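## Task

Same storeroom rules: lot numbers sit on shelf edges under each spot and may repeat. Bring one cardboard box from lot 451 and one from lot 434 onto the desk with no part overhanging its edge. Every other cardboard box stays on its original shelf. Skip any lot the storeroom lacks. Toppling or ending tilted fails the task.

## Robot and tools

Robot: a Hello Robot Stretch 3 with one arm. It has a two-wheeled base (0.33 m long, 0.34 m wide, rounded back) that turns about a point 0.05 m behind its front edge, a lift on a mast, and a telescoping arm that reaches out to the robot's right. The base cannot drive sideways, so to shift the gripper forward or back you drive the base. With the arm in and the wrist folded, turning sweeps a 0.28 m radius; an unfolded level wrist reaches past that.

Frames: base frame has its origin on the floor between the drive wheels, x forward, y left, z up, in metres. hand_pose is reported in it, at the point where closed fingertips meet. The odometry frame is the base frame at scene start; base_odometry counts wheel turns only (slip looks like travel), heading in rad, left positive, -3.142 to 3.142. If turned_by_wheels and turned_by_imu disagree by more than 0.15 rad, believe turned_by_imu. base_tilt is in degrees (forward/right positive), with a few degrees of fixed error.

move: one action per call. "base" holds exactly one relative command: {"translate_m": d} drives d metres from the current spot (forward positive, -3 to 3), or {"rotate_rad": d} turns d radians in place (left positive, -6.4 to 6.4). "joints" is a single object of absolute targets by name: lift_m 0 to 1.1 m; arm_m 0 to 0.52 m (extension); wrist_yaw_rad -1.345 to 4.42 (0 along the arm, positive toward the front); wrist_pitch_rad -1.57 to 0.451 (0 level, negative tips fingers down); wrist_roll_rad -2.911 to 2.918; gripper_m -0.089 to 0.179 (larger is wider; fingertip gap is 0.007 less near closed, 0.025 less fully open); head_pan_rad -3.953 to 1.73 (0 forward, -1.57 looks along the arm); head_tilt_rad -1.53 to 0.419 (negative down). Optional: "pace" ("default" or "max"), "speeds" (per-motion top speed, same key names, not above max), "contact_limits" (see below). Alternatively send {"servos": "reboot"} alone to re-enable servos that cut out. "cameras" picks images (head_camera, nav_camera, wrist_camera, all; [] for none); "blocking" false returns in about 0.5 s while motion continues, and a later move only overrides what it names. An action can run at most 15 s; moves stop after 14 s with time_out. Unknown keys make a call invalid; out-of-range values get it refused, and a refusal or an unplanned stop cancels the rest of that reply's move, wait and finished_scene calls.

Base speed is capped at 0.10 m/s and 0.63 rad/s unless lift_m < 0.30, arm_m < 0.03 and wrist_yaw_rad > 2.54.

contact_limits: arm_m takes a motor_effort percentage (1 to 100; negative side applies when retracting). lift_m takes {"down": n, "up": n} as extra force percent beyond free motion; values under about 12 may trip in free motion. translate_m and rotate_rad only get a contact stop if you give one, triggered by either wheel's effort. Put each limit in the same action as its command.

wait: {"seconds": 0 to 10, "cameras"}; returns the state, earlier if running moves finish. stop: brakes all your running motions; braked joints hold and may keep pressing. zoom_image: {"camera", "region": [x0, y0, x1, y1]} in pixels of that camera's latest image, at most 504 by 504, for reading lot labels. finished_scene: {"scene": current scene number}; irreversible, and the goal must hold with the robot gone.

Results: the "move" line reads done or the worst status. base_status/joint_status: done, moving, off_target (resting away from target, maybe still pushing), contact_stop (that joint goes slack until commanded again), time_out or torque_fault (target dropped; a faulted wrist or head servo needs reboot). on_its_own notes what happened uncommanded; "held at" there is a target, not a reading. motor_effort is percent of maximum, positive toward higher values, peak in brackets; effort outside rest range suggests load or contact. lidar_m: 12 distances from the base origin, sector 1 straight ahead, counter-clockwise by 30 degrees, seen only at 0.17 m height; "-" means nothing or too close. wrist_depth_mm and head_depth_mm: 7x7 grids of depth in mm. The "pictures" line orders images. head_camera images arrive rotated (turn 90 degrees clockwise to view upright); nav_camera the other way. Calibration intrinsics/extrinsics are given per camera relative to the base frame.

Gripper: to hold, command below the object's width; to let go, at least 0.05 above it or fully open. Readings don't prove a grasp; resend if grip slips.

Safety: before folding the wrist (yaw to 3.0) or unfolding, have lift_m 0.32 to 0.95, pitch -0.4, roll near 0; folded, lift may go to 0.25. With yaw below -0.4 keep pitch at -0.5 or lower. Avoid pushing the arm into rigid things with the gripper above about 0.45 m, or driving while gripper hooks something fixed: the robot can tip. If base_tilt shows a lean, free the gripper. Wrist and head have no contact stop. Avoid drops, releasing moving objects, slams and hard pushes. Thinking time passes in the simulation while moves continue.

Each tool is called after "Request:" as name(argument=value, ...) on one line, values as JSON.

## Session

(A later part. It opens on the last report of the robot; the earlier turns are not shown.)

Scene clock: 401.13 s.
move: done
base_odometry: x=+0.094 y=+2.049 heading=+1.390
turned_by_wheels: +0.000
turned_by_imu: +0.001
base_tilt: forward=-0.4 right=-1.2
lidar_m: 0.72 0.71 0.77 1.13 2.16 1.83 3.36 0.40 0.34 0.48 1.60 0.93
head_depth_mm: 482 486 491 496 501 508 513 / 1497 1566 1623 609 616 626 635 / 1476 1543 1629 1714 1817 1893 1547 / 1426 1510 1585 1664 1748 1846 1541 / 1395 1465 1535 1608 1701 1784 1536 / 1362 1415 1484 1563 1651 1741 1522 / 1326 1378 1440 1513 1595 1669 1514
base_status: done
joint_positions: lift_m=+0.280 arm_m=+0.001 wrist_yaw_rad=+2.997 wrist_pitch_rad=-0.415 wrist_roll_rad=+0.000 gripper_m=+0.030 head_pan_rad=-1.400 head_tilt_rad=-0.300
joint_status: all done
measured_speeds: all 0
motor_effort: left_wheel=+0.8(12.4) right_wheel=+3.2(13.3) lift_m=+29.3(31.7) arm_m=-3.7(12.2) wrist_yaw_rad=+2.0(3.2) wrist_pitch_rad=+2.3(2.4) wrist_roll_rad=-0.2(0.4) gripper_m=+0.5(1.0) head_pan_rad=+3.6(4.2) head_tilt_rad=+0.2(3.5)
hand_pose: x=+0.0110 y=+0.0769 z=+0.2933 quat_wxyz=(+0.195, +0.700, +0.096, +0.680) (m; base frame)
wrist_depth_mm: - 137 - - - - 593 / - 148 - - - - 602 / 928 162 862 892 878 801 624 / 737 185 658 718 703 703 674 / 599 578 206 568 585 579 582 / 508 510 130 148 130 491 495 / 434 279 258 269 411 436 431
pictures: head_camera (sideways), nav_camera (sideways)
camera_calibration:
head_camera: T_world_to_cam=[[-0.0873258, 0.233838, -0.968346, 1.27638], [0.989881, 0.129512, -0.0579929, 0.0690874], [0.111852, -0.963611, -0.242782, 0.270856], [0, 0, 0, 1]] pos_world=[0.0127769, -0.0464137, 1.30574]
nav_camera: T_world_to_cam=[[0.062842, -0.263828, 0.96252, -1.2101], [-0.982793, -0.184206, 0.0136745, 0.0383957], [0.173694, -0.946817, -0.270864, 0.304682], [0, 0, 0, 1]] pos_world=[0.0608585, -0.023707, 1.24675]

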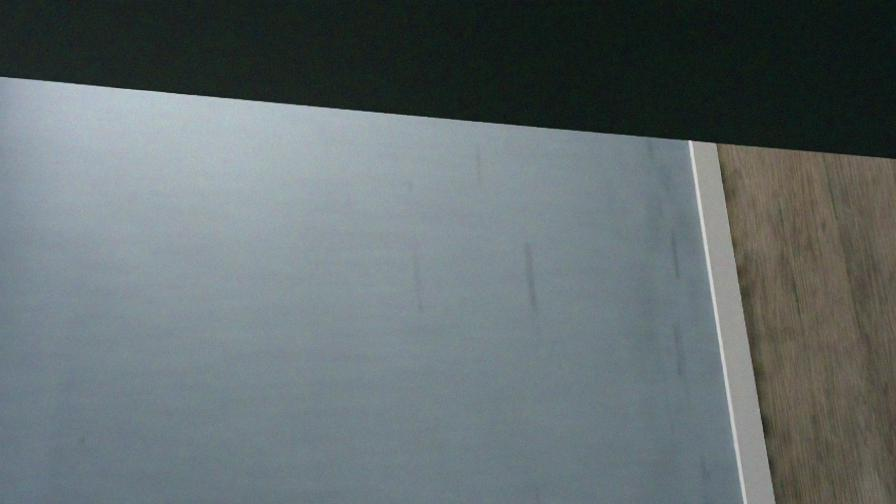

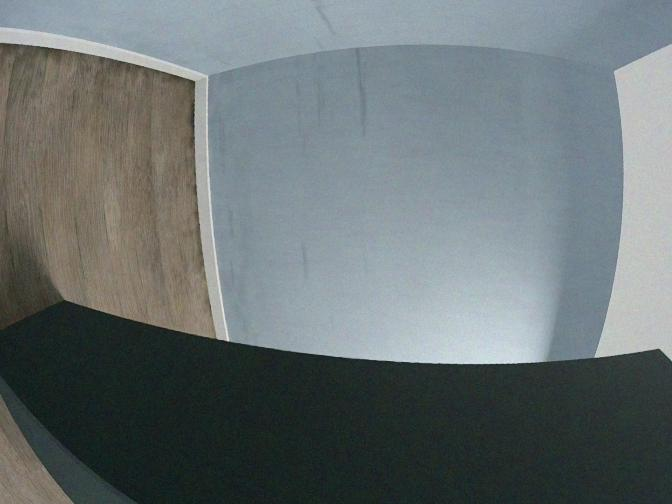

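Request:
move(base={"translate_m":0.1}, cameras=[])

Request:
move(base={"rotate_rad":-1.19}, pace="max", cameras=[])

Request:
move(base={"translate_m":0.95}, pace="max", cameras=["head_camera","nav_camera"])

Scene clock: 417.97 s.
move: done
base_odometry: x=+0.112 y=+2.147 heading=+1.390
turned_by_wheels: +0.000
turned_by_imu: +0.000
base_tilt: forward=-0.2 right=-1.2
lidar_m: 0.64 0.62 0.67 0.98 2.19 1.90 3.43 0.41 0.42 0.62 1.56 0.81
head_depth_mm: 1524 1598 1704 1764 1841 659 669 / 1476 1561 1638 1741 1835 1908 1556 / 1441 1506 1588 1673 1784 1855 1545 / 1395 1470 1534 1615 1702 1803 1532 / 1361 1421 1482 1567 1656 1731 1529 / 1318 1378 1454 1516 1584 1679 1526 / 1287 1343 1396 1476 1542 1624 1520
base_status: done
joint_positions: lift_m=+0.280 arm_m=+0.001 wrist_yaw_rad=+2.997 wrist_pitch_rad=-0.415 wrist_roll_rad=+0.000 gripper_m=+0.030 head_pan_rad=-1.400 head_tilt_rad=-0.300
joint_status: not commanded
measured_speeds: all 0
motor_effort: left_wheel=+6.2(10.4) right_wheel=+5.0(10.1) lift_m=+29.0(29.9) arm_m=+0.7(1.9) wrist_yaw_rad=+1.4(2.9) wrist_pitch_rad=+2.4(2.4) wrist_roll_rad=-0.3(0.3) gripper_m=+0.3(0.9) head_pan_rad=+2.5(3.3) head_tilt_rad=+2.1(2.6)
hand_pose: x=+0.0110 y=+0.0769 z=+0.2933 quat_wxyz=(+0.195, +0.700, +0.096, +0.680) (m; base frame)
wrist_depth_mm: - 137 - - - 609 526 / - 147 - - 977 625 543 / 931 162 857 888 834 702 573 / 732 186 654 718 699 690 563 / 600 577 206 569 578 578 570 / 508 509 130 148 130 495 489 / 437 280 256 269 414 432 432
pictures: none
No camera images: "cameras" was empty.

Scene clock: 419.87 s.
move: done
base_odometry: x=+0.112 y=+2.147 heading=+0.200
turned_by_wheels: -1.190
turned_by_imu: -1.166
base_tilt: forward=-0.2 right=-1.1
lidar_m: 1.56 0.92 0.65 0.62 0.64 0.86 2.18 1.91 2.66 0.44 0.41 0.54
head_depth_mm: 3074 3584 3642 3710 2984 2046 1570 / 3028 3616 3784 - 2896 2015 1556 / 2688 3590 3450 - 2769 2017 1555 / 577 632 698 785 887 1025 1207 / 330 346 365 386 410 437 470 / 325 341 357 376 397 420 446 / 329 345 363 382 402 426 454
base_status: done
joint_positions: lift_m=+0.280 arm_m=+0.001 wrist_yaw_rad=+2.997 wrist_pitch_rad=-0.415 wrist_roll_rad=+0.000 gripper_m=+0.030 head_pan_rad=-1.400 head_tilt_rad=-0.300
joint_status: not commanded
measured_speeds: all 0
motor_effort: left_wheel=+5.8(14.9) right_wheel=-9.5(14.3) lift_m=+28.4(29.4) arm_m=-3.9(3.9) wrist_yaw_rad=+2.1(3.7) wrist_pitch_rad=+2.3(2.4) wrist_roll_rad=+0.0(0.3) gripper_m=+0.2(1.1) head_pan_rad=+2.3(3.2) head_tilt_rad=+2.6(3.4)
hand_pose: x=+0.0110 y=+0.0769 z=+0.2933 quat_wxyz=(+0.195, +0.700, +0.096, +0.680) (m; base frame)
wrist_depth_mm: 561 137 591 619 618 - - / 612 147 623 - - - - / - 161 171 - - 791 803 / 689 183 219 703 706 698 699 / 600 580 205 566 578 581 577 / 515 508 130 148 130 494 491 / 432 280 258 270 412 432 430
pictures: none
No camera images: "cameras" was empty.

Scene clock: 424.40 s.
move: done
base_odometry: x=+1.042 y=+2.336 heading=+0.200
turned_by_wheels: +0.000
turned_by_imu: +0.000
base_tilt: forward=-0.3 right=-1.4
lidar_m: 0.62 0.64 0.68 0.65 0.67 0.90 2.31 0.54 0.53 1.37 0.90 0.65
head_depth_mm: 2788 1949 2035 2102 2028 1839 1460 / 3039 3585 3773 3902 2810 2013 1550 / 3112 3673 3885 - 2914 2037 1556 / 3062 3704 3859 - 2872 2012 1533 / 2253 2357 2496 2639 2548 1991 1523 / 1594 1645 1696 1753 1835 1835 1530 / 1228 1256 1282 1326 1357 1407 1423
base_status: done
joint_positions: lift_m=+0.280 arm_m=+0.001 wrist_yaw_rad=+2.997 wrist_pitch_rad=-0.415 wrist_roll_rad=+0.000 gripper_m=+0.030 head_pan_rad=-1.400 head_tilt_rad=-0.300
joint_status: not commanded
measured_speeds: all 0
motor_effort: left_wheel=+1.2(16.0) right_wheel=+6.1(11.2) lift_m=+27.7(29.0) arm_m=-12.3(13.4) wrist_yaw_rad=+0.9(3.0) wrist_pitch_rad=+2.4(2.4) wrist_roll_rad=+0.0(0.3) gripper_m=+0.1(1.2) head_pan_rad=+2.1(3.2) head_tilt_rad=+4.7(4.8)
hand_pose: x=+0.0110 y=+0.0769 z=+0.2933 quat_wxyz=(+0.195, +0.700, +0.096, +0.680) (m; base frame)
wrist_depth_mm: 583 137 613 636 - - 705 / 632 147 - - - - - / - 161 170 - - 798 702 / 698 184 222 722 703 702 659 / 605 572 206 567 579 582 571 / 506 504 130 148 130 493 490 / 435 280 257 269 412 430 430
pictures: head_camera (sideways), nav_camera (sideways)
camera_calibration:
head_camera: T_world_to_cam=[[-0.0873258, 0.233838, -0.968346, 1.27638], [0.989881, 0.129512, -0.0579929, 0.0690874], [0.111852, -0.963611, -0.242782, 0.270856], [0, 0, 0, 1]] pos_world=[0.0127769, -0.0464137, 1.30574]
nav_camera: T_world_to_cam=[[0.062842, -0.263828, 0.96252, -1.2101], [-0.982793, -0.184206, 0.0136745, 0.0383957], [0.173694, -0.946817, -0.270864, 0.304682], [0, 0, 0, 1]] pos_world=[0.0608585, -0.023707, 1.24675]

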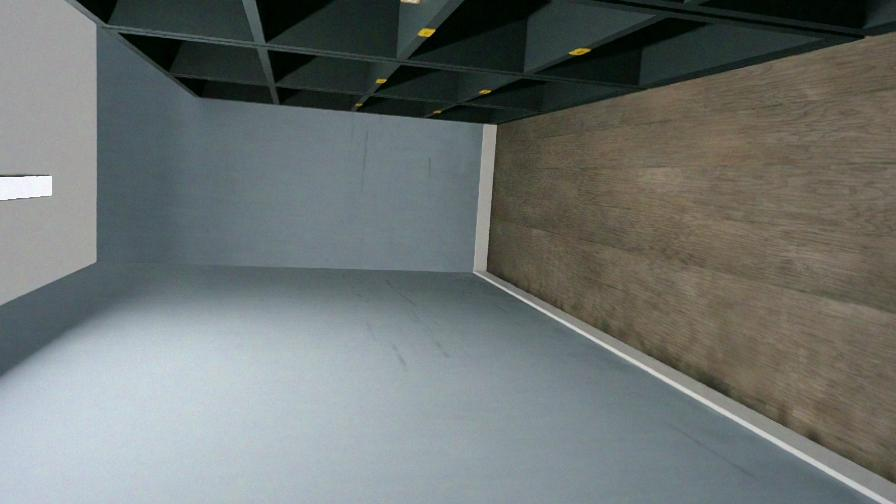

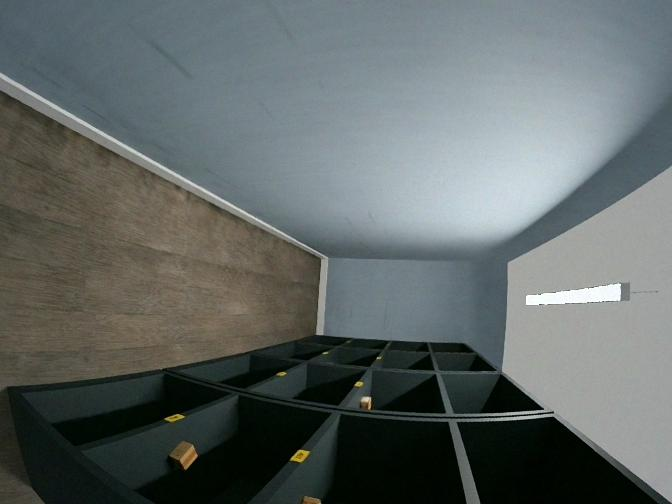

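Request:
move(base={"translate_m":0.27}, cameras=[])

Request:
move(base={"rotate_rad":-1.57}, joints={"head_pan_rad":-1.1,"head_tilt_rad":-0.4}, pace="max", cameras=["nav_camera","head_camera"])

Request:
zoom_image(camera="head_camera", region=[350, 0, 700, 250])

Request:
zoom_image(camera="head_camera", region=[350, 250, 700, 500])

Scene clock: 444.27 s.
move: done
base_odometry: x=+1.307 y=+2.390 heading=+0.200
turned_by_wheels: +0.000
turned_by_imu: +0.000
base_tilt: forward=-0.1 right=-1.3
lidar_m: 0.35 0.36 0.49 0.66 0.68 0.91 2.33 0.75 1.39 1.54 0.51 0.37
head_depth_mm: 2950 3530 3497 2976 2832 2055 1563 / 3041 3630 3797 - 2947 2041 1552 / 3109 3689 3830 - 2892 2026 1548 / 2214 2413 2693 3005 2683 1988 1549 / 1274 1336 1404 1489 1578 1677 1488 / 890 921 959 996 1035 1079 1125 / 689 705 722 744 768 794 819
base_status: done
joint_positions: lift_m=+0.280 arm_m=+0.001 wrist_yaw_rad=+2.997 wrist_pitch_rad=-0.415 wrist_roll_rad=+0.000 gripper_m=+0.030 head_pan_rad=-1.400 head_tilt_rad=-0.300
joint_status: not commanded
measured_speeds: all 0
motor_effort: left_wheel=+3.5(11.2) right_wheel=+8.2(11.8) lift_m=+26.3(27.9) arm_m=-9.7(11.5) wrist_yaw_rad=+1.0(3.3) wrist_pitch_rad=+2.2(2.4) wrist_roll_rad=+0.1(0.4) gripper_m=+0.5(1.1) head_pan_rad=+1.6(2.2) head_tilt_rad=+5.6(6.2)
hand_pose: x=+0.0110 y=+0.0769 z=+0.2933 quat_wxyz=(+0.195, +0.700, +0.096, +0.680) (m; base frame)
wrist_depth_mm: 587 137 619 635 - 518 391 / 629 148 - - 725 499 401 / - 161 169 - 788 532 403 / 702 182 659 713 702 516 409 / 601 573 206 566 584 543 417 / 509 510 130 148 130 499 407 / 435 281 258 270 411 431 408
pictures: none
No camera images: "cameras" was empty.

Scene clock: 446.40 s.
move: done
base_odometry: x=+1.307 y=+2.390 heading=-1.370
turned_by_wheels: -1.570
turned_by_imu: -1.539
base_tilt: forward=-0.3 right=-1.2
lidar_m: 1.42 0.51 0.37 0.35 0.37 0.50 0.66 0.68 0.93 2.50 0.75 1.39
head_depth_mm: 2807 2963 3097 3234 2451 1799 1426 / 2898 3048 3261 3281 2430 1782 1425 / 812 891 997 1116 2103 1657 1413 / 648 697 757 828 914 1019 1145 / 720 1108 1224 802 1291 972 1210 / 1101 1218 1304 977 1402 1085 1312 / 1172 1296 1384 1057 1401 1168 1310
base_status: done
joint_positions: lift_m=+0.280 arm_m=+0.001 wrist_yaw_rad=+2.997 wrist_pitch_rad=-0.415 wrist_roll_rad=+0.000 gripper_m=+0.030 head_pan_rad=-1.096 head_tilt_rad=-0.400
joint_status: all done
measured_speeds: all 0
motor_effort: left_wheel=+6.5(14.8) right_wheel=-8.7(15.7) lift_m=+26.1(27.2) arm_m=-12.6(13.3) wrist_yaw_rad=+1.4(2.9) wrist_pitch_rad=+2.3(2.4) wrist_roll_rad=-0.1(0.3) gripper_m=+0.4(1.1) head_pan_rad=-3.0(6.1) head_tilt_rad=-4.2(7.8)
hand_pose: x=+0.0110 y=+0.0769 z=+0.2933 quat_wxyz=(+0.195, +0.700, +0.096, +0.680) (m; base frame)
wrist_depth_mm: 337 137 355 366 375 389 398 / 367 148 383 397 406 419 439 / 401 162 414 435 447 466 482 / 436 188 447 484 497 516 535 / 470 479 207 490 526 541 555 / 495 506 130 148 130 495 496 / 431 279 256 269 412 432 429
pictures: head_camera (sideways), nav_camera (sideways)
camera_calibration:
head_camera: T_world_to_cam=[[-0.196557, 0.281181, -0.93931, 1.23911], [0.903059, 0.425056, -0.0617309, 0.0744356], [0.381902, -0.860386, -0.337471, 0.39249], [0, 0, 0, 1]] pos_world=[0.0264439, -0.0423627, 1.30096]
nav_camera: T_world_to_cam=[[0.181919, -0.316506, 0.930983, -1.16966], [-0.88201, -0.471072, 0.0121988, 0.0396613], [0.434699, -0.823356, -0.364859, 0.425483], [0, 0, 0, 1]] pos_world=[0.0628076, -0.00119739, 1.24369]

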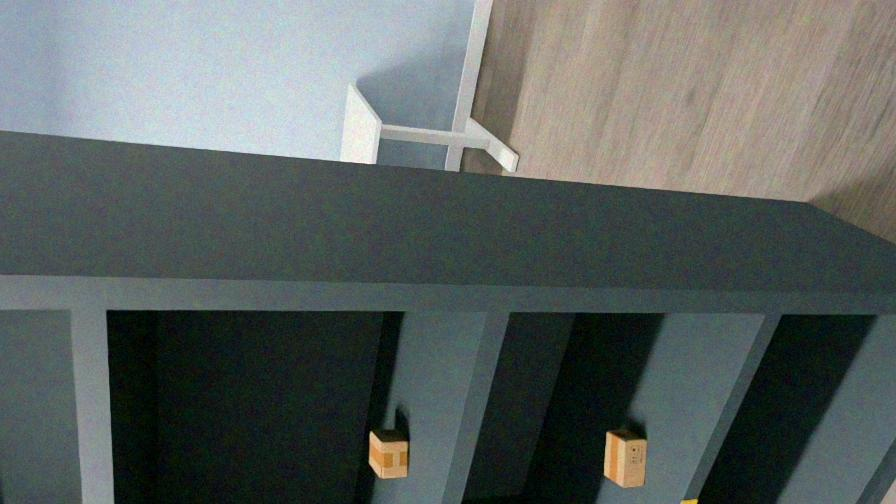

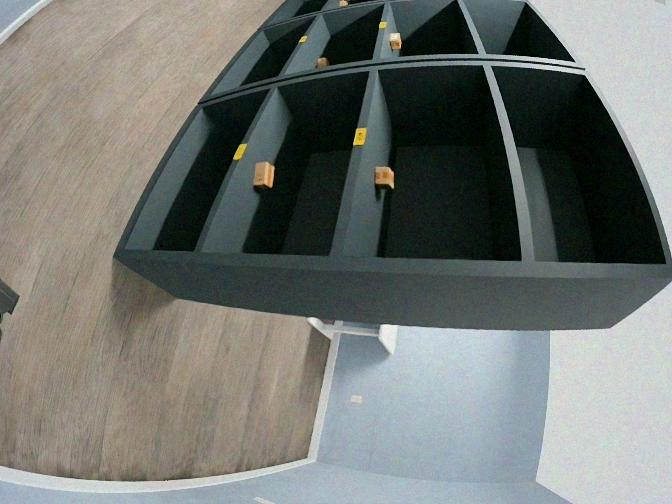

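Scaled by 1.440 from the camera's 896x504 image, which has a finer 1280x720 frame.

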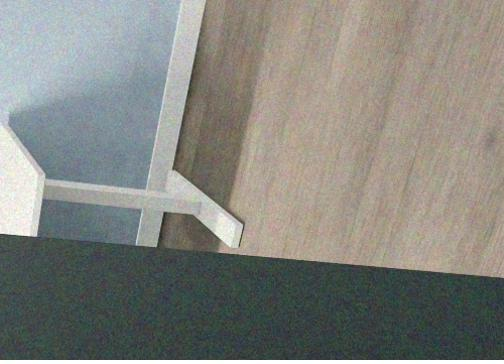

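Scaled by 1.440 from the camera's 896x504 image, which has a finer 1280x720 frame.

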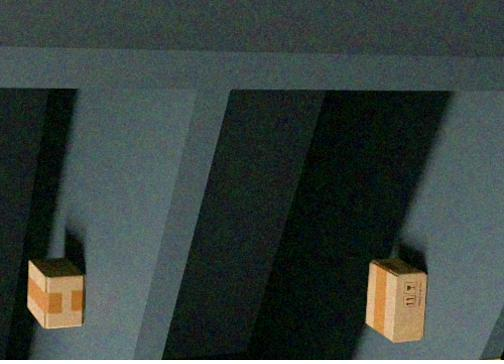

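Request:
move(base={"translate_m":0.75}, joints={"head_pan_rad":-1.7,"head_tilt_rad":-0.55}, pace="max", cameras=["head_camera"])

Request:
move(joints={"head_pan_rad":-0.75,"head_tilt_rad":-0.4}, cameras=["head_camera","nav_camera"])

Request:
zoom_image(camera="head_camera", region=[350, 0, 650, 240])

Request:
zoom_image(camera="head_camera", region=[400, 240, 750, 500])

Scene clock: 458.70 s.
move: done
base_odometry: x=+1.457 y=+1.655 heading=-1.369
turned_by_wheels: +0.000
turned_by_imu: +0.000
base_tilt: forward=-0.3 right=-1.3
lidar_m: 1.44 0.51 0.37 0.36 0.37 0.51 1.36 1.46 0.74 1.10 0.81 1.55
head_depth_mm: 683 690 697 765 1834 1553 1281 / 877 896 904 819 941 974 1195 / 923 1001 1053 776 1150 1003 1192 / 912 989 1042 766 1149 996 1190 / 896 976 1019 757 1144 957 1191 / 886 958 1000 749 1137 950 1178 / 872 944 986 738 1132 918 1170
base_status: done
joint_positions: lift_m=+0.280 arm_m=+0.001 wrist_yaw_rad=+2.998 wrist_pitch_rad=-0.415 wrist_roll_rad=+0.000 gripper_m=+0.030 head_pan_rad=-1.700 head_tilt_rad=-0.551
joint_status: all done
measured_speeds: all 0
motor_effort: left_wheel=+4.6(16.1) right_wheel=-2.1(10.6) lift_m=+25.1(26.3) arm_m=-9.9(11.9) wrist_yaw_rad=+0.9(3.2) wrist_pitch_rad=+2.3(2.4) wrist_roll_rad=+0.0(0.3) gripper_m=+0.7(0.9) head_pan_rad=+3.5(6.0) head_tilt_rad=+4.1(7.1)
hand_pose: x=+0.0110 y=+0.0769 z=+0.2933 quat_wxyz=(+0.195, +0.700, +0.096, +0.680) (m; base frame)
wrist_depth_mm: 342 137 361 372 383 393 399 / 371 147 389 404 415 429 441 / 408 161 417 440 453 473 491 / 441 187 453 491 510 523 534 / 478 479 207 504 534 552 555 / 501 505 130 148 130 493 488 / 435 280 258 269 411 432 432
pictures: head_camera (sideways)
camera_calibration:
head_camera: T_world_to_cam=[[0.0156797, 0.479311, -0.877505, 1.15711], [0.985882, -0.153733, -0.0663559, 0.0799992], [-0.166707, -0.864076, -0.474954, 0.574741], [0, 0, 0, 1]] pos_world=[-0.00119958, -0.0456979, 1.29366]

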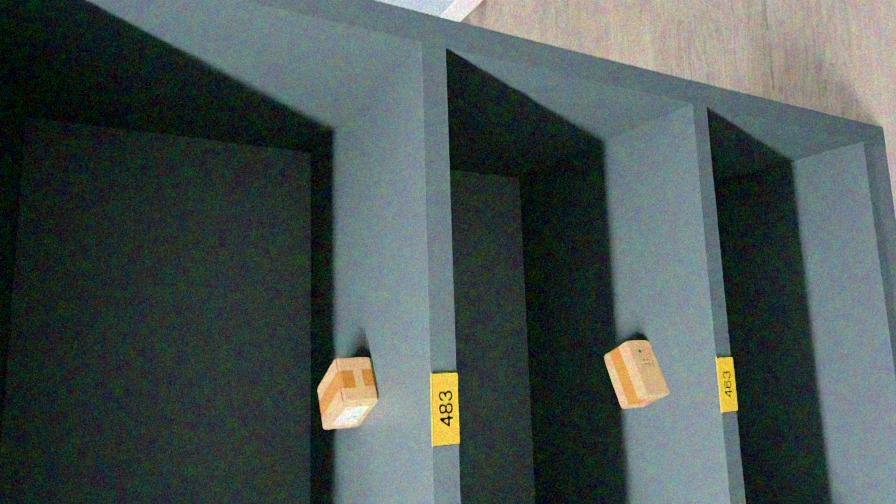

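Scene clock: 459.73 s.
move: done
base_odometry: x=+1.457 y=+1.655 heading=-1.369
turned_by_wheels: +0.000
turned_by_imu: +0.000
base_tilt: forward=-0.3 right=-1.3
lidar_m: 1.44 0.51 0.37 0.36 0.37 0.51 1.36 1.45 0.74 1.10 0.81 1.55
head_depth_mm: 679 794 880 913 1094 1080 876 / 664 712 764 819 944 1017 1112 / 1223 769 808 848 900 963 1046 / 1364 1415 1519 1226 1437 1201 1297 / 1461 1538 1625 1759 1434 1604 1366 / 1365 1426 1512 1611 1634 1647 1394 / 1271 1359 1457 1582 2024 1739 1392
base_status: not commanded
joint_positions: lift_m=+0.280 arm_m=+0.001 wrist_yaw_rad=+2.998 wrist_pitch_rad=-0.415 wrist_roll_rad=+0.000 gripper_m=+0.030 head_pan_rad=-0.723 head_tilt_rad=-0.395
joint_status: all done
measured_speeds: all 0
motor_effort: left_wheel=+4.4(4.8) right_wheel=-2.2(2.2) lift_m=+24.8(25.8) arm_m=-9.8(10.5) wrist_yaw_rad=+1.2(3.1) wrist_pitch_rad=+2.3(2.4) wrist_roll_rad=-0.3(0.3) gripper_m=+0.3(0.7) head_pan_rad=-1.7(5.8) head_tilt_rad=+2.5(6.4)
hand_pose: x=+0.0110 y=+0.0769 z=+0.2933 quat_wxyz=(+0.195, +0.700, +0.096, +0.680) (m; base frame)
wrist_depth_mm: 343 137 360 373 384 396 405 / 373 148 388 401 417 426 442 / 410 162 417 443 455 477 496 / 446 186 456 486 508 524 538 / 481 489 206 504 532 547 552 / 502 506 130 149 130 494 489 / 433 281 257 270 414 433 432
pictures: head_camera (sideways), nav_camera (sideways)
camera_calibration:
head_camera: T_world_to_cam=[[-0.282331, 0.187611, -0.940793, 1.24156], [0.686547, 0.724475, -0.061559, 0.0755707], [0.670032, -0.663278, -0.333345, 0.385372], [0, 0, 0, 1]] pos_world=[0.0404377, -0.0320707, 1.30117]
nav_camera: T_world_to_cam=[[0.281559, -0.225898, 0.932574, -1.17236], [-0.65013, -0.759725, 0.0122558, 0.0382484], [0.705731, -0.609745, -0.36077, 0.41847], [0, 0, 0, 1]] pos_world=[0.0596276, 0.0193842, 1.24381]

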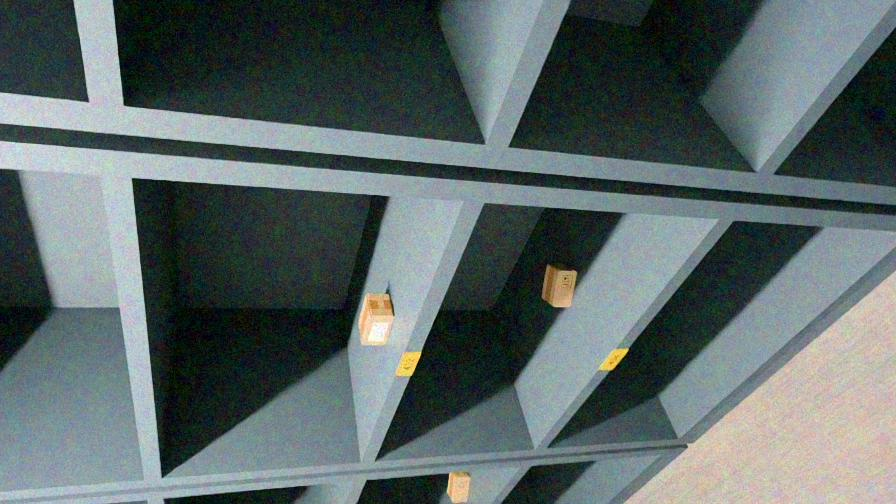

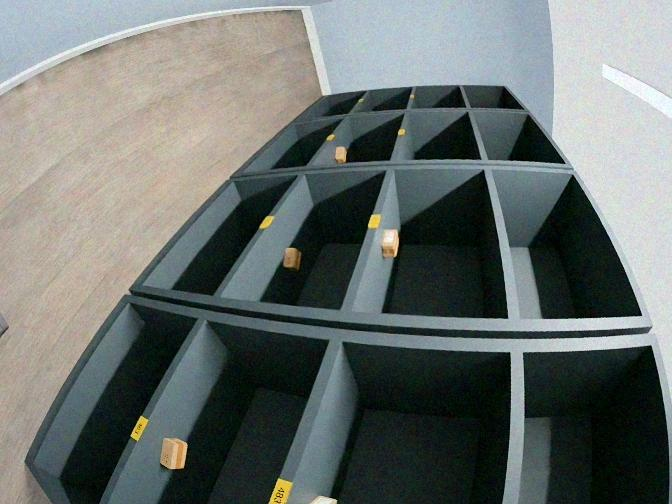

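Scaled by 1.680 from the camera's 896x504 image, which has a finer 1280x720 frame.

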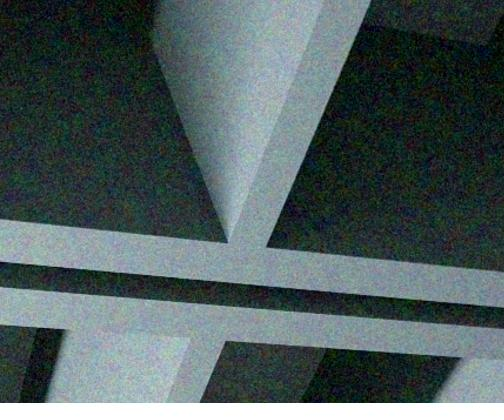

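Scaled by 1.440 from the camera's 896x504 image, which has a finer 1280x720 frame.

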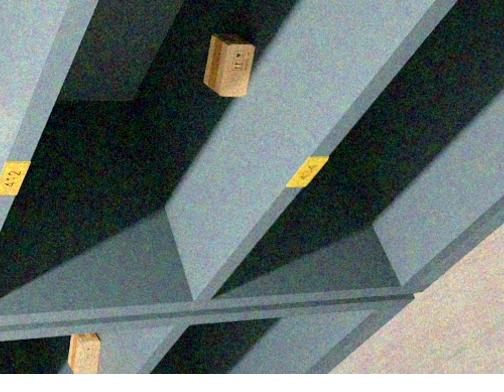

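Request:
move(base={"translate_m":0.85}, joints={"head_pan_rad":-1.57,"head_tilt_rad":-0.55}, pace="max", cameras=["head_camera"])

Request:
move(joints={"head_pan_rad":-0.85,"head_tilt_rad":-0.4}, cameras=["head_camera","nav_camera"])

Request:
zoom_image(camera="head_camera", region=[350, 240, 750, 500])

Scene clock: 473.90 s.
move: done
base_odometry: x=+1.627 y=+0.822 heading=-1.369
turned_by_wheels: +0.000
turned_by_imu: +0.001
base_tilt: forward=-0.3 right=-1.2
lidar_m: 1.45 0.52 0.38 0.37 0.38 0.52 1.40 1.36 0.69 0.98 0.86 0.91
head_depth_mm: 732 716 703 700 783 899 1183 / 894 951 940 785 968 912 1061 / 895 974 1024 776 1164 968 1193 / 895 973 1020 768 1157 967 1192 / 892 973 1017 757 1141 958 1180 / 888 966 1002 747 1090 953 1180 / 889 965 983 738 1124 950 1172
base_status: done
joint_positions: lift_m=+0.280 arm_m=+0.001 wrist_yaw_rad=+2.998 wrist_pitch_rad=-0.415 wrist_roll_rad=+0.000 gripper_m=+0.030 head_pan_rad=-1.570 head_tilt_rad=-0.550
joint_status: all done
measured_speeds: all 0
motor_effort: left_wheel=+2.9(13.6) right_wheel=+4.3(14.7) lift_m=+23.9(24.8) arm_m=-7.2(8.9) wrist_yaw_rad=+2.1(3.3) wrist_pitch_rad=+2.4(2.4) wrist_roll_rad=+0.1(0.3) gripper_m=+0.1(0.9) head_pan_rad=+2.9(6.1) head_tilt_rad=+3.6(7.2)
hand_pose: x=+0.0110 y=+0.0769 z=+0.2933 quat_wxyz=(+0.195, +0.700, +0.096, +0.680) (m; base frame)
wrist_depth_mm: 347 137 368 380 388 399 414 / 382 148 397 409 423 438 450 / 413 161 425 448 465 480 494 / 447 187 461 496 517 533 545 / 490 488 206 509 534 558 558 / 513 506 130 149 130 497 489 / 434 280 257 270 416 436 431
pictures: head_camera (sideways)
camera_calibration:
head_camera: T_world_to_cam=[[-0.0466037, 0.477085, -0.877621, 1.15763], [0.997495, -0.0245787, -0.0663306, 0.079844], [-0.0532161, -0.878513, -0.474744, 0.573782], [0, 0, 0, 1]] pos_world=[0.00484037, -0.0462506, 1.29366]

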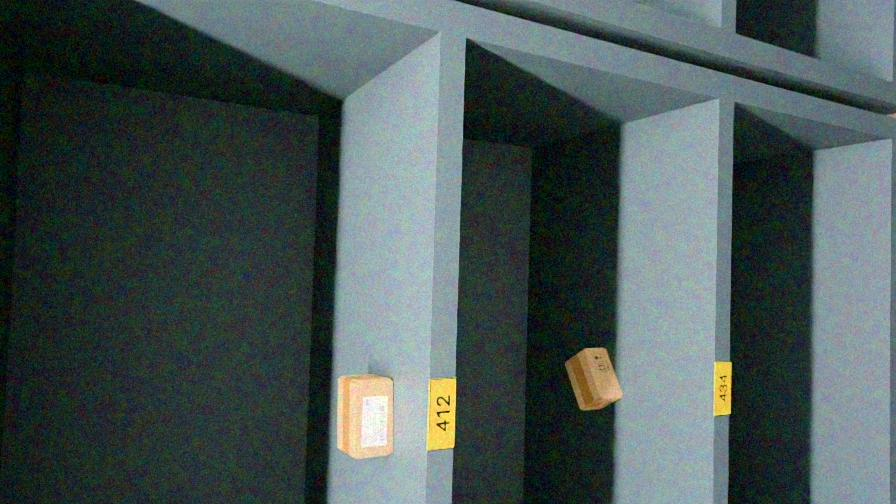

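Scene clock: 474.87 s.
move: done
base_odometry: x=+1.627 y=+0.822 heading=-1.369
turned_by_wheels: +0.000
turned_by_imu: +0.000
base_tilt: forward=-0.4 right=-1.2
lidar_m: 1.46 0.52 0.38 0.37 0.38 0.51 1.39 1.35 0.69 0.98 0.87 0.91
head_depth_mm: 938 1008 1064 973 1149 1079 851 / 850 977 1097 959 1261 1070 902 / 767 856 933 942 1128 1060 1258 / 719 778 836 877 970 1026 1168 / 1320 1057 1353 995 1296 1136 1285 / 1481 1561 1657 1777 1403 1661 1361 / 1432 1485 1532 1666 1649 1641 1390
base_status: not commanded
joint_positions: lift_m=+0.280 arm_m=+0.001 wrist_yaw_rad=+2.998 wrist_pitch_rad=-0.415 wrist_roll_rad=+0.000 gripper_m=+0.030 head_pan_rad=-0.829 head_tilt_rad=-0.395
joint_status: all done
measured_speeds: all 0
motor_effort: left_wheel=+2.4(3.1) right_wheel=+4.8(5.2) lift_m=+23.5(24.3) arm_m=-6.8(7.6) wrist_yaw_rad=+1.6(2.8) wrist_pitch_rad=+2.3(2.4) wrist_roll_rad=+0.0(0.3) gripper_m=+0.6(0.7) head_pan_rad=-0.4(5.9) head_tilt_rad=+2.7(6.5)
hand_pose: x=+0.0110 y=+0.0769 z=+0.2933 quat_wxyz=(+0.195, +0.700, +0.096, +0.680) (m; base frame)
wrist_depth_mm: 349 137 367 374 389 399 409 / 381 147 395 412 420 437 450 / 411 162 426 450 464 481 498 / 447 187 459 497 514 531 547 / 490 488 206 511 539 556 556 / 514 511 130 149 130 494 495 / 435 282 257 270 414 436 431
pictures: head_camera (sideways), nav_camera (sideways)
camera_calibration:
head_camera: T_world_to_cam=[[-0.261073, 0.216236, -0.940789, 1.24143], [0.758884, 0.648307, -0.0615832, 0.0751997], [0.596603, -0.730027, -0.333353, 0.385828], [0, 0, 0, 1]] pos_world=[0.0368481, -0.0355281, 1.30117]
nav_camera: T_world_to_cam=[[0.256195, -0.254173, 0.93261, -1.17225], [-0.726305, -0.687264, 0.0122152, 0.0387417], [0.637844, -0.680489, -0.36068, 0.418765], [0, 0, 0, 1]] pos_world=[0.0613552, 0.0136376, 1.24382]

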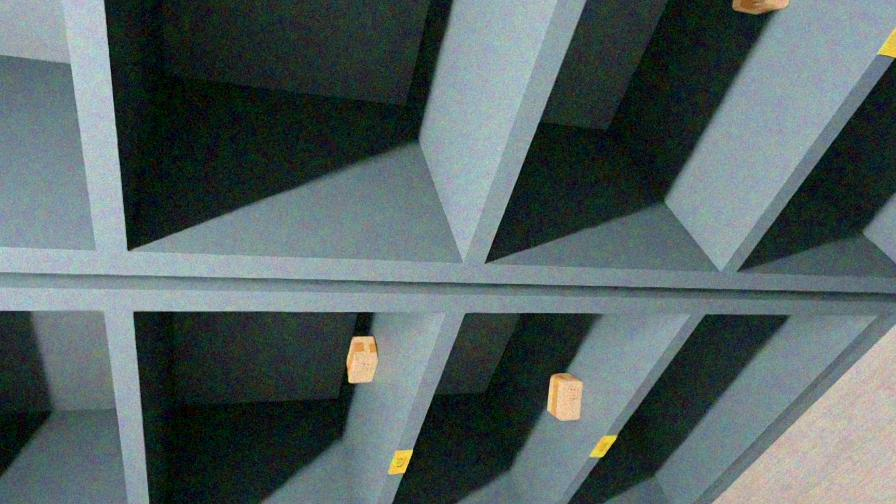

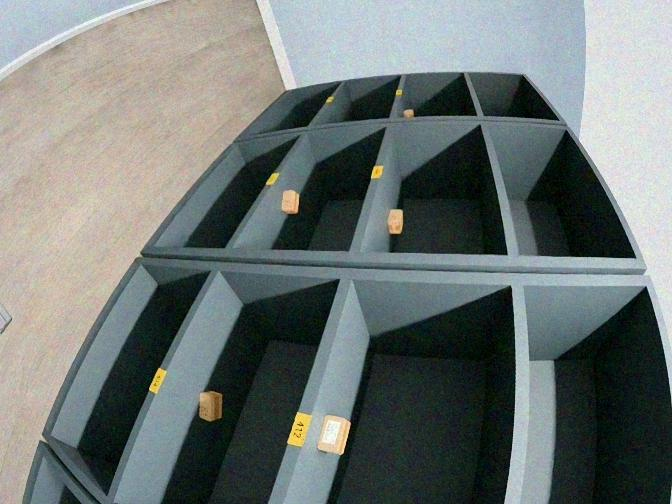

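Scaled by 1.260 from the camera's 896x504 image, which has a finer 1280x720 frame.

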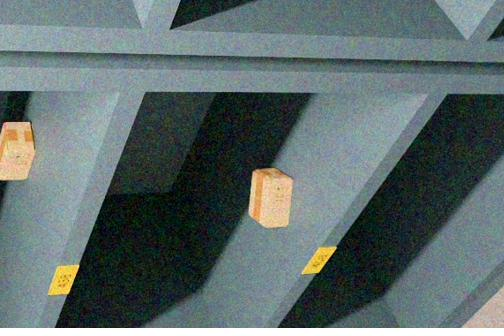

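Request:
move(base={"translate_m":0.2}, joints={"lift_m":0.6,"wrist_pitch_rad":-0.4,"head_pan_rad":-1.57,"head_tilt_rad":-0.7}, cameras=[])

Request:
move(joints={"wrist_yaw_rad":0,"gripper_m":0.179}, pace="max", cameras=[])

Request:
move(joints={"lift_m":0.54,"arm_m":0.2,"wrist_pitch_rad":-0.2}, cameras=["head_camera","wrist_camera"])

Scene clock: 493.70 s.
move: done
base_odometry: x=+1.667 y=+0.626 heading=-1.370
turned_by_wheels: +0.000
turned_by_imu: +0.000
base_tilt: forward=-0.4 right=-1.1
lidar_m: 1.46 0.52 0.38 0.37 0.38 0.52 1.40 1.54 0.79 1.09 0.74 1.46
head_depth_mm: 897 978 751 1182 1035 1180 1192 / 899 966 744 1230 1027 1312 1185 / 896 969 731 1235 1020 1296 1176 / 896 969 704 1234 1014 1295 1170 / 893 968 714 1228 1005 1282 1165 / 893 967 746 1231 1001 1271 1163 / 896 954 738 1133 992 1213 1157
base_status: done
joint_positions: lift_m=+0.600 arm_m=+0.001 wrist_yaw_rad=+2.998 wrist_pitch_rad=-0.415 wrist_roll_rad=+0.000 gripper_m=+0.030 head_pan_rad=-1.570 head_tilt_rad=-0.700
joint_status: all done
measured_speeds: all 0
motor_effort: left_wheel=+2.3(11.2) right_wheel=+7.2(9.3) lift_m=+29.7(33.8) arm_m=-4.3(6.0) wrist_yaw_rad=+2.0(3.7) wrist_pitch_rad=+2.4(4.7) wrist_roll_rad=-0.1(0.4) gripper_m=+0.5(0.9) head_pan_rad=+4.2(5.1) head_tilt_rad=+3.4(8.7)
hand_pose: x=+0.0110 y=+0.0769 z=+0.6133 quat_wxyz=(+0.195, +0.700, +0.096, +0.680) (m; base frame)
wrist_depth_mm: 349 137 368 379 389 398 412 / 382 147 395 412 422 438 448 / 415 161 422 450 464 484 494 / 447 187 466 501 516 531 533 / 500 508 206 154 154 - - / 537 - 130 145 127 - - / - - 130 - 723 742 743
pictures: none
No camera images: "cameras" was empty.

Scene clock: 495.73 s.
move: done
base_odometry: x=+1.667 y=+0.626 heading=-1.370
turned_by_wheels: +0.000
turned_by_imu: +0.000
base_tilt: forward=-0.3 right=-1.4
lidar_m: 1.46 0.52 0.38 0.37 0.38 0.52 1.40 1.53 0.79 1.09 0.75 1.46
head_depth_mm: 901 982 754 1184 1035 1181 1185 / 899 970 743 1225 1027 1310 1183 / 897 967 732 1231 1018 1294 1154 / 899 969 704 1235 1012 1288 482 / 894 966 714 1224 1009 1286 1139 / 895 969 745 1227 998 1282 1154 / 896 955 738 1135 990 1218 1149
base_status: not commanded
joint_positions: lift_m=+0.600 arm_m=+0.001 wrist_yaw_rad=+0.003 wrist_pitch_rad=-0.415 wrist_roll_rad=+0.000 gripper_m=+0.179 head_pan_rad=-1.570 head_tilt_rad=-0.700
joint_status: all done
measured_speeds: all 0
motor_effort: left_wheel=+2.9(3.3) right_wheel=+7.4(8.8) lift_m=+23.6(29.7) arm_m=-3.4(4.6) wrist_yaw_rad=-3.2(7.1) wrist_pitch_rad=+2.3(2.5) wrist_roll_rad=-0.3(0.3) gripper_m=+0.5(83.5) head_pan_rad=+3.7(3.9) head_tilt_rad=+3.0(3.8)
hand_pose: x=-0.0208 y=-0.3703 z=+0.6133 quat_wxyz=(+0.692, +0.147, -0.691, -0.145) (m; base frame)
wrist_depth_mm: 483 - - - - 737 - / 477 - - 566 - 513 542 / 460 457 455 449 449 438 431 / 502 - - - - - - / 555 144 - - - - - / - 141 - - - - - / 118 743 - - - - 105
pictures: none
No camera images: "cameras" was empty.

Scene clock: 498.43 s.
move: done
base_odometry: x=+1.667 y=+0.626 heading=-1.370
turned_by_wheels: +0.000
turned_by_imu: +0.000
base_tilt: forward=-0.3 right=-1.2
lidar_m: 1.46 0.52 0.38 0.37 0.38 0.52 1.40 1.53 0.79 1.09 0.75 1.46
head_depth_mm: 898 979 752 1180 1030 1183 1186 / 896 972 746 1234 1027 1309 1161 / 894 968 733 1221 1019 588 557 / 895 966 705 1220 1012 656 1122 / 897 968 714 1225 1001 1282 1164 / 893 964 743 1225 998 1278 1159 / 897 957 737 1133 992 1215 1155
base_status: not commanded
joint_positions: lift_m=+0.540 arm_m=+0.200 wrist_yaw_rad=+0.003 wrist_pitch_rad=-0.222 wrist_roll_rad=+0.000 gripper_m=+0.179 head_pan_rad=-1.570 head_tilt_rad=-0.700
joint_status: all done
measured_speeds: all 0
motor_effort: left_wheel=+2.9(3.2) right_wheel=+7.4(8.5) lift_m=+30.2(32.0) arm_m=+12.5(14.9) wrist_yaw_rad=-2.3(4.8) wrist_pitch_rad=+3.6(6.8) wrist_roll_rad=-0.2(0.3) gripper_m=+0.7(1.2) head_pan_rad=+3.4(4.2) head_tilt_rad=+2.0(3.7)
hand_pose: x=-0.0208 y=-0.5896 z=+0.5989 quat_wxyz=(+0.703, +0.079, -0.702, -0.077) (m; base frame)
wrist_depth_mm: 484 - - - - - 569 / 480 - - - - - 603 / 482 544 535 413 529 529 521 / 398 398 397 393 392 389 388 / 313 283 297 295 294 294 307 / - 247 251 247 246 244 233 / 118 - - - - - 105
pictures: head_camera (sideways), wrist_camera
camera_calibration:
head_camera: T_world_to_cam=[[-0.0468185, 0.602479, -0.796761, 1.05221], [0.997496, -0.014134, -0.0693015, 0.0837088], [-0.0530141, -0.79801, -0.600308, 0.7371], [0, 0, 0, 1]] pos_world=[0.00484029, -0.0445365, 1.28665]
wrist_camera: T_world_to_cam=[[-0.998865, -0.0441715, -0.0178271, -0.0294797], [-0.00190227, 0.41095, -0.911656, 0.820778], [0.0475953, -0.910587, -0.410567, -0.12386], [0, 0, 0, 1]] pos_world=[-0.0219897, -0.451386, 0.696889]

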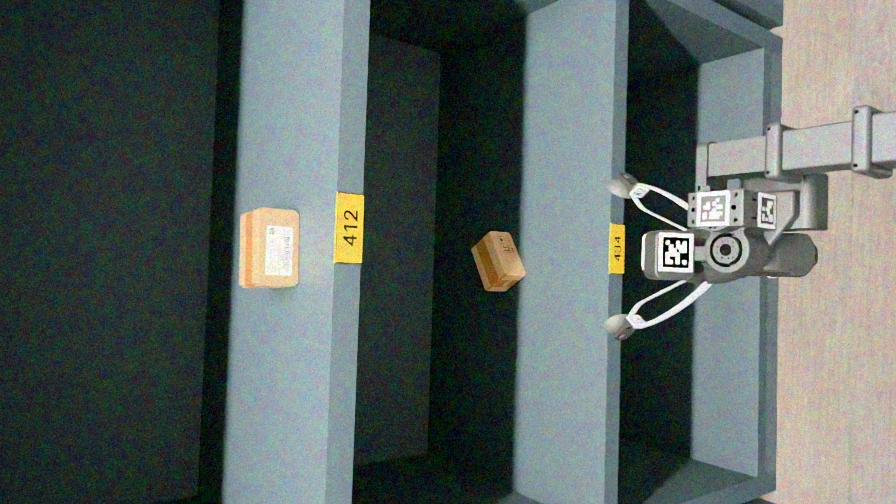

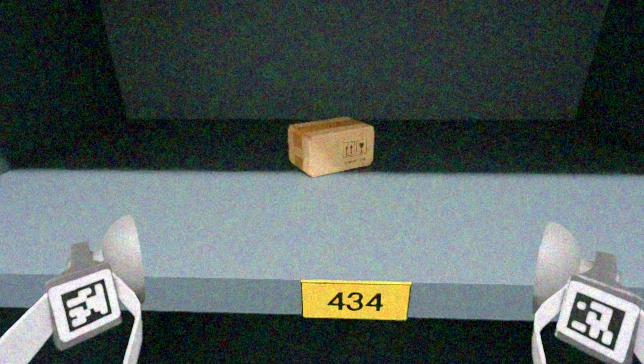

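Request:
move(joints={"arm_m":0}, cameras=[])

Request:
move(base={"rotate_rad":-0.6}, cameras=[])

Request:
move(base={"translate_m":0.19}, cameras=[])

Request:
move(base={"rotate_rad":0.6}, cameras=[])

Request:
move(base={"translate_m":-0.327}, joints={"wrist_yaw_rad":0.55}, cameras=[])

Request:
move(joints={"arm_m":0.3,"lift_m":0.5}, cameras=["wrist_camera"])

Scene clock: 523.43 s.
move: done
base_odometry: x=+1.667 y=+0.626 heading=-1.370
turned_by_wheels: +0.000
turned_by_imu: +0.000
base_tilt: forward=-0.4 right=-1.3
lidar_m: 1.46 0.52 0.38 0.37 0.38 0.52 1.41 1.53 0.79 1.09 0.74 1.47
head_depth_mm: 902 983 755 1187 1035 1185 1191 / 895 967 744 1225 1026 1315 1186 / 896 971 734 1229 1019 1302 1151 / 896 965 705 1230 1012 1291 1173 / 891 966 717 1236 1003 1294 1148 / 895 965 744 1225 1000 1283 1165 / 895 960 735 1132 991 1223 1157
base_status: not commanded
joint_positions: lift_m=+0.540 arm_m=+0.001 wrist_yaw_rad=+0.003 wrist_pitch_rad=-0.222 wrist_roll_rad=+0.000 gripper_m=+0.179 head_pan_rad=-1.570 head_tilt_rad=-0.700
joint_status: all done
measured_speeds: all 0
motor_effort: left_wheel=+3.0(3.4) right_wheel=+7.9(8.4) lift_m=+27.7(31.1) arm_m=-12.7(14.4) wrist_yaw_rad=-3.7(4.3) wrist_pitch_rad=+3.6(3.7) wrist_roll_rad=+0.1(0.3) gripper_m=+0.6(1.1) head_pan_rad=+2.8(3.7) head_tilt_rad=+1.9(2.8)
hand_pose: x=-0.0208 y=-0.3902 z=+0.5989 quat_wxyz=(+0.703, +0.079, -0.702, -0.077) (m; base frame)
wrist_depth_mm: 484 - - - - 720 - / 482 - - - - 777 - / 484 501 540 534 531 529 530 / 451 440 441 426 429 423 415 / 482 142 - - - 944 - / - 140 - - - - - / - - - - - - 105
pictures: none
No camera images: "cameras" was empty.

Scene clock: 525.50 s.
move: done
base_odometry: x=+1.667 y=+0.626 heading=-1.969
turned_by_wheels: -0.600
turned_by_imu: -0.591
base_tilt: forward=-0.4 right=-1.3
lidar_m: 1.44 2.03 0.57 0.39 0.37 0.38 0.49 1.11 1.53 0.78 1.09 0.74
head_depth_mm: 1370 1111 1597 1705 1650 1396 1192 / 1274 1116 1610 1341 1596 1392 1182 / 678 788 1494 1212 1575 1384 1152 / 663 734 836 956 1137 1323 1169 / 763 855 805 1112 1073 1299 1144 / 913 972 750 1234 1001 1276 1160 / 909 957 698 1172 961 1246 1132
base_status: done
joint_positions: lift_m=+0.540 arm_m=+0.001 wrist_yaw_rad=+0.003 wrist_pitch_rad=-0.222 wrist_roll_rad=+0.000 gripper_m=+0.179 head_pan_rad=-1.570 head_tilt_rad=-0.700
joint_status: not commanded
measured_speeds: all 0
motor_effort: left_wheel=+8.5(12.2) right_wheel=-9.7(13.1) lift_m=+24.2(27.2) arm_m=-12.2(13.2) wrist_yaw_rad=-2.8(4.4) wrist_pitch_rad=+3.6(3.6) wrist_roll_rad=+0.1(0.4) gripper_m=+0.6(1.1) head_pan_rad=+3.2(3.5) head_tilt_rad=+1.2(2.4)
hand_pose: x=-0.0208 y=-0.3902 z=+0.5989 quat_wxyz=(+0.703, +0.079, -0.702, -0.078) (m; base frame)
wrist_depth_mm: - - - - - - - / - - 845 - - - - / 517 542 541 547 - - - / 398 428 490 - - - - / 376 143 - - - - - / - 126 - - - 956 - / - - - - 837 819 105
pictures: none
No camera images: "cameras" was empty.

Scene clock: 528.53 s.
move: done
base_odometry: x=+1.593 y=+0.451 heading=-1.969
turned_by_wheels: +0.000
turned_by_imu: +0.001
base_tilt: forward=-0.4 right=-1.2
lidar_m: 1.28 2.14 0.73 0.50 0.47 0.48 0.63 1.43 0.82 0.81 0.98 0.58
head_depth_mm: 651 758 1532 1328 1606 1396 1185 / 691 748 821 975 1496 1388 1186 / 776 846 826 1033 1107 1315 1153 / 888 939 761 1170 1044 1295 1172 / 917 988 679 1231 977 1282 1141 / 865 931 668 1172 965 1200 1117 / 815 884 613 1093 935 839 1091
base_status: done
joint_positions: lift_m=+0.540 arm_m=+0.001 wrist_yaw_rad=+0.003 wrist_pitch_rad=-0.222 wrist_roll_rad=+0.000 gripper_m=+0.179 head_pan_rad=-1.570 head_tilt_rad=-0.700
joint_status: not commanded
measured_speeds: all 0
motor_effort: left_wheel=+2.7(12.7) right_wheel=+7.6(10.4) lift_m=+24.0(24.6) arm_m=-12.6(13.9) wrist_yaw_rad=-3.3(4.1) wrist_pitch_rad=+3.6(3.6) wrist_roll_rad=+0.2(0.3) gripper_m=+0.5(1.1) head_pan_rad=+2.7(3.4) head_tilt_rad=+1.6(2.2)
hand_pose: x=-0.0208 y=-0.3902 z=+0.5989 quat_wxyz=(+0.703, +0.079, -0.702, -0.078) (m; base frame)
wrist_depth_mm: - - - - - - - / - - - 830 - - - / - 482 538 532 530 692 - / 398 397 394 438 - - - / 309 332 - - - - - / 122 126 - - - - - / - - - - - 813 105
pictures: none
No camera images: "cameras" was empty.

Scene clock: 530.60 s.
move: done
base_odometry: x=+1.593 y=+0.451 heading=-1.370
turned_by_wheels: +0.600
turned_by_imu: +0.589
base_tilt: forward=-0.4 right=-1.1
lidar_m: 1.89 0.68 0.49 0.47 0.49 0.67 1.81 0.81 0.86 0.90 0.58 1.28
head_depth_mm: 807 900 676 1156 1001 1215 1154 / 807 896 634 1154 998 1221 1150 / 805 884 694 1154 986 1206 1132 / 806 883 683 1152 983 1207 1126 / 803 881 675 1149 973 1224 1120 / 804 868 669 986 941 1047 1117 / 652 664 626 683 765 887 1111
base_status: done
joint_positions: lift_m=+0.540 arm_m=+0.001 wrist_yaw_rad=+0.003 wrist_pitch_rad=-0.222 wrist_roll_rad=+0.000 gripper_m=+0.179 head_pan_rad=-1.570 head_tilt_rad=-0.700
joint_status: not commanded
measured_speeds: all 0
motor_effort: left_wheel=-8.8(12.4) right_wheel=+8.3(12.1) lift_m=+25.6(25.7) arm_m=-12.3(13.3) wrist_yaw_rad=-2.3(4.1) wrist_pitch_rad=+3.5(3.6) wrist_roll_rad=+0.0(0.3) gripper_m=+0.6(1.2) head_pan_rad=+2.4(3.3) head_tilt_rad=+1.1(1.9)
hand_pose: x=-0.0208 y=-0.3902 z=+0.5989 quat_wxyz=(+0.703, +0.079, -0.702, -0.078) (m; base frame)
wrist_depth_mm: 307 402 - - - - - / 308 431 - - - - - / 309 426 531 535 489 498 524 / 329 381 397 392 393 388 386 / 342 335 334 329 328 325 323 / - 141 - - - - - / - 421 - - - - 105
pictures: none
No camera images: "cameras" was empty.

Scene clock: 535.00 s.
move: done
base_odometry: x=+1.528 y=+0.772 heading=-1.370
turned_by_wheels: +0.000
turned_by_imu: +0.000
base_tilt: forward=-0.2 right=-1.2
lidar_m: 1.88 0.68 0.49 0.47 0.49 0.66 1.80 1.34 0.61 0.99 0.78 0.76
head_depth_mm: 789 798 697 720 797 907 1146 / 809 896 702 1002 965 959 1136 / 807 886 693 1156 990 1216 1153 / 807 886 685 1147 981 1233 1143 / 803 889 678 1154 979 1221 1144 / 804 886 625 1133 967 1213 1135 / 803 886 629 1132 958 1213 1128
base_status: done
joint_positions: lift_m=+0.540 arm_m=+0.001 wrist_yaw_rad=+0.547 wrist_pitch_rad=-0.222 wrist_roll_rad=+0.000 gripper_m=+0.179 head_pan_rad=-1.570 head_tilt_rad=-0.700
joint_status: all done
measured_speeds: all 0
motor_effort: left_wheel=-4.9(13.5) right_wheel=-8.6(11.0) lift_m=+27.5(27.6) arm_m=-11.0(13.0) wrist_yaw_rad=+1.9(6.0) wrist_pitch_rad=+3.6(3.6) wrist_roll_rad=+0.0(0.4) gripper_m=+0.5(1.0) head_pan_rad=+2.3(3.3) head_tilt_rad=+0.3(1.7)
hand_pose: x=+0.1058 y=-0.3546 z=+0.5989 quat_wxyz=(+0.698, +0.265, -0.655, +0.114) (m; base frame)
wrist_depth_mm: - 506 - - - - - / - 548 - - - - - / - 576 531 532 488 485 518 / - - 470 420 390 389 387 / - 649 - - 335 311 307 / 123 139 825 - - - 258 / 794 818 765 - - - 105
pictures: none
No camera images: "cameras" was empty.

Scene clock: 538.43 s.
move: done
base_odometry: x=+1.528 y=+0.772 heading=-1.370
turned_by_wheels: +0.000
turned_by_imu: +0.000
base_tilt: forward=-0.2 right=-1.1
lidar_m: 1.88 0.67 0.49 0.47 0.49 0.66 1.80 1.34 0.61 0.99 0.78 0.77
head_depth_mm: 786 799 699 718 794 903 1141 / 809 898 703 1006 966 957 1117 / 807 886 692 1155 988 653 565 / 809 885 685 1157 982 705 1151 / 807 887 675 1150 972 1223 1141 / 808 885 623 1137 966 1214 1134 / 804 883 626 1127 964 1213 1133
base_status: not commanded
joint_positions: lift_m=+0.500 arm_m=+0.300 wrist_yaw_rad=+0.547 wrist_pitch_rad=-0.221 wrist_roll_rad=+0.000 gripper_m=+0.179 head_pan_rad=-1.570 head_tilt_rad=-0.700
joint_status: all done
measured_speeds: all 0
motor_effort: left_wheel=-4.9(5.7) right_wheel=-8.1(8.8) lift_m=+31.3(31.3) arm_m=+13.1(15.0) wrist_yaw_rad=+2.4(3.7) wrist_pitch_rad=+3.4(3.6) wrist_roll_rad=+0.1(0.4) gripper_m=+0.6(1.5) head_pan_rad=+2.2(3.0) head_tilt_rad=+0.0(1.3)
hand_pose: x=+0.1059 y=-0.6540 z=+0.5590 quat_wxyz=(+0.698, +0.265, -0.655, +0.115) (m; base frame)
wrist_depth_mm: 416 480 - - - - - / 426 484 - - - - - / 414 448 440 258 285 391 - / 299 298 296 250 253 289 288 / 236 222 222 221 221 219 218 / 118 141 178 177 176 176 175 / 139 144 153 148 147 142 107
pictures: wrist_camera
camera_calibration:
wrist_camera: T_world_to_cam=[[-0.831733, -0.554893, -0.0177289, -0.258317], [-0.214119, 0.35008, -0.91192, 0.79399], [0.512225, -0.754677, -0.409986, -0.152411], [0, 0, 0, 1]] pos_world=[0.0332258, -0.53632, 0.656989]

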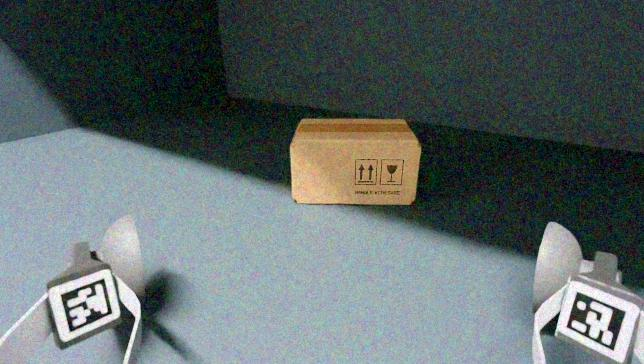

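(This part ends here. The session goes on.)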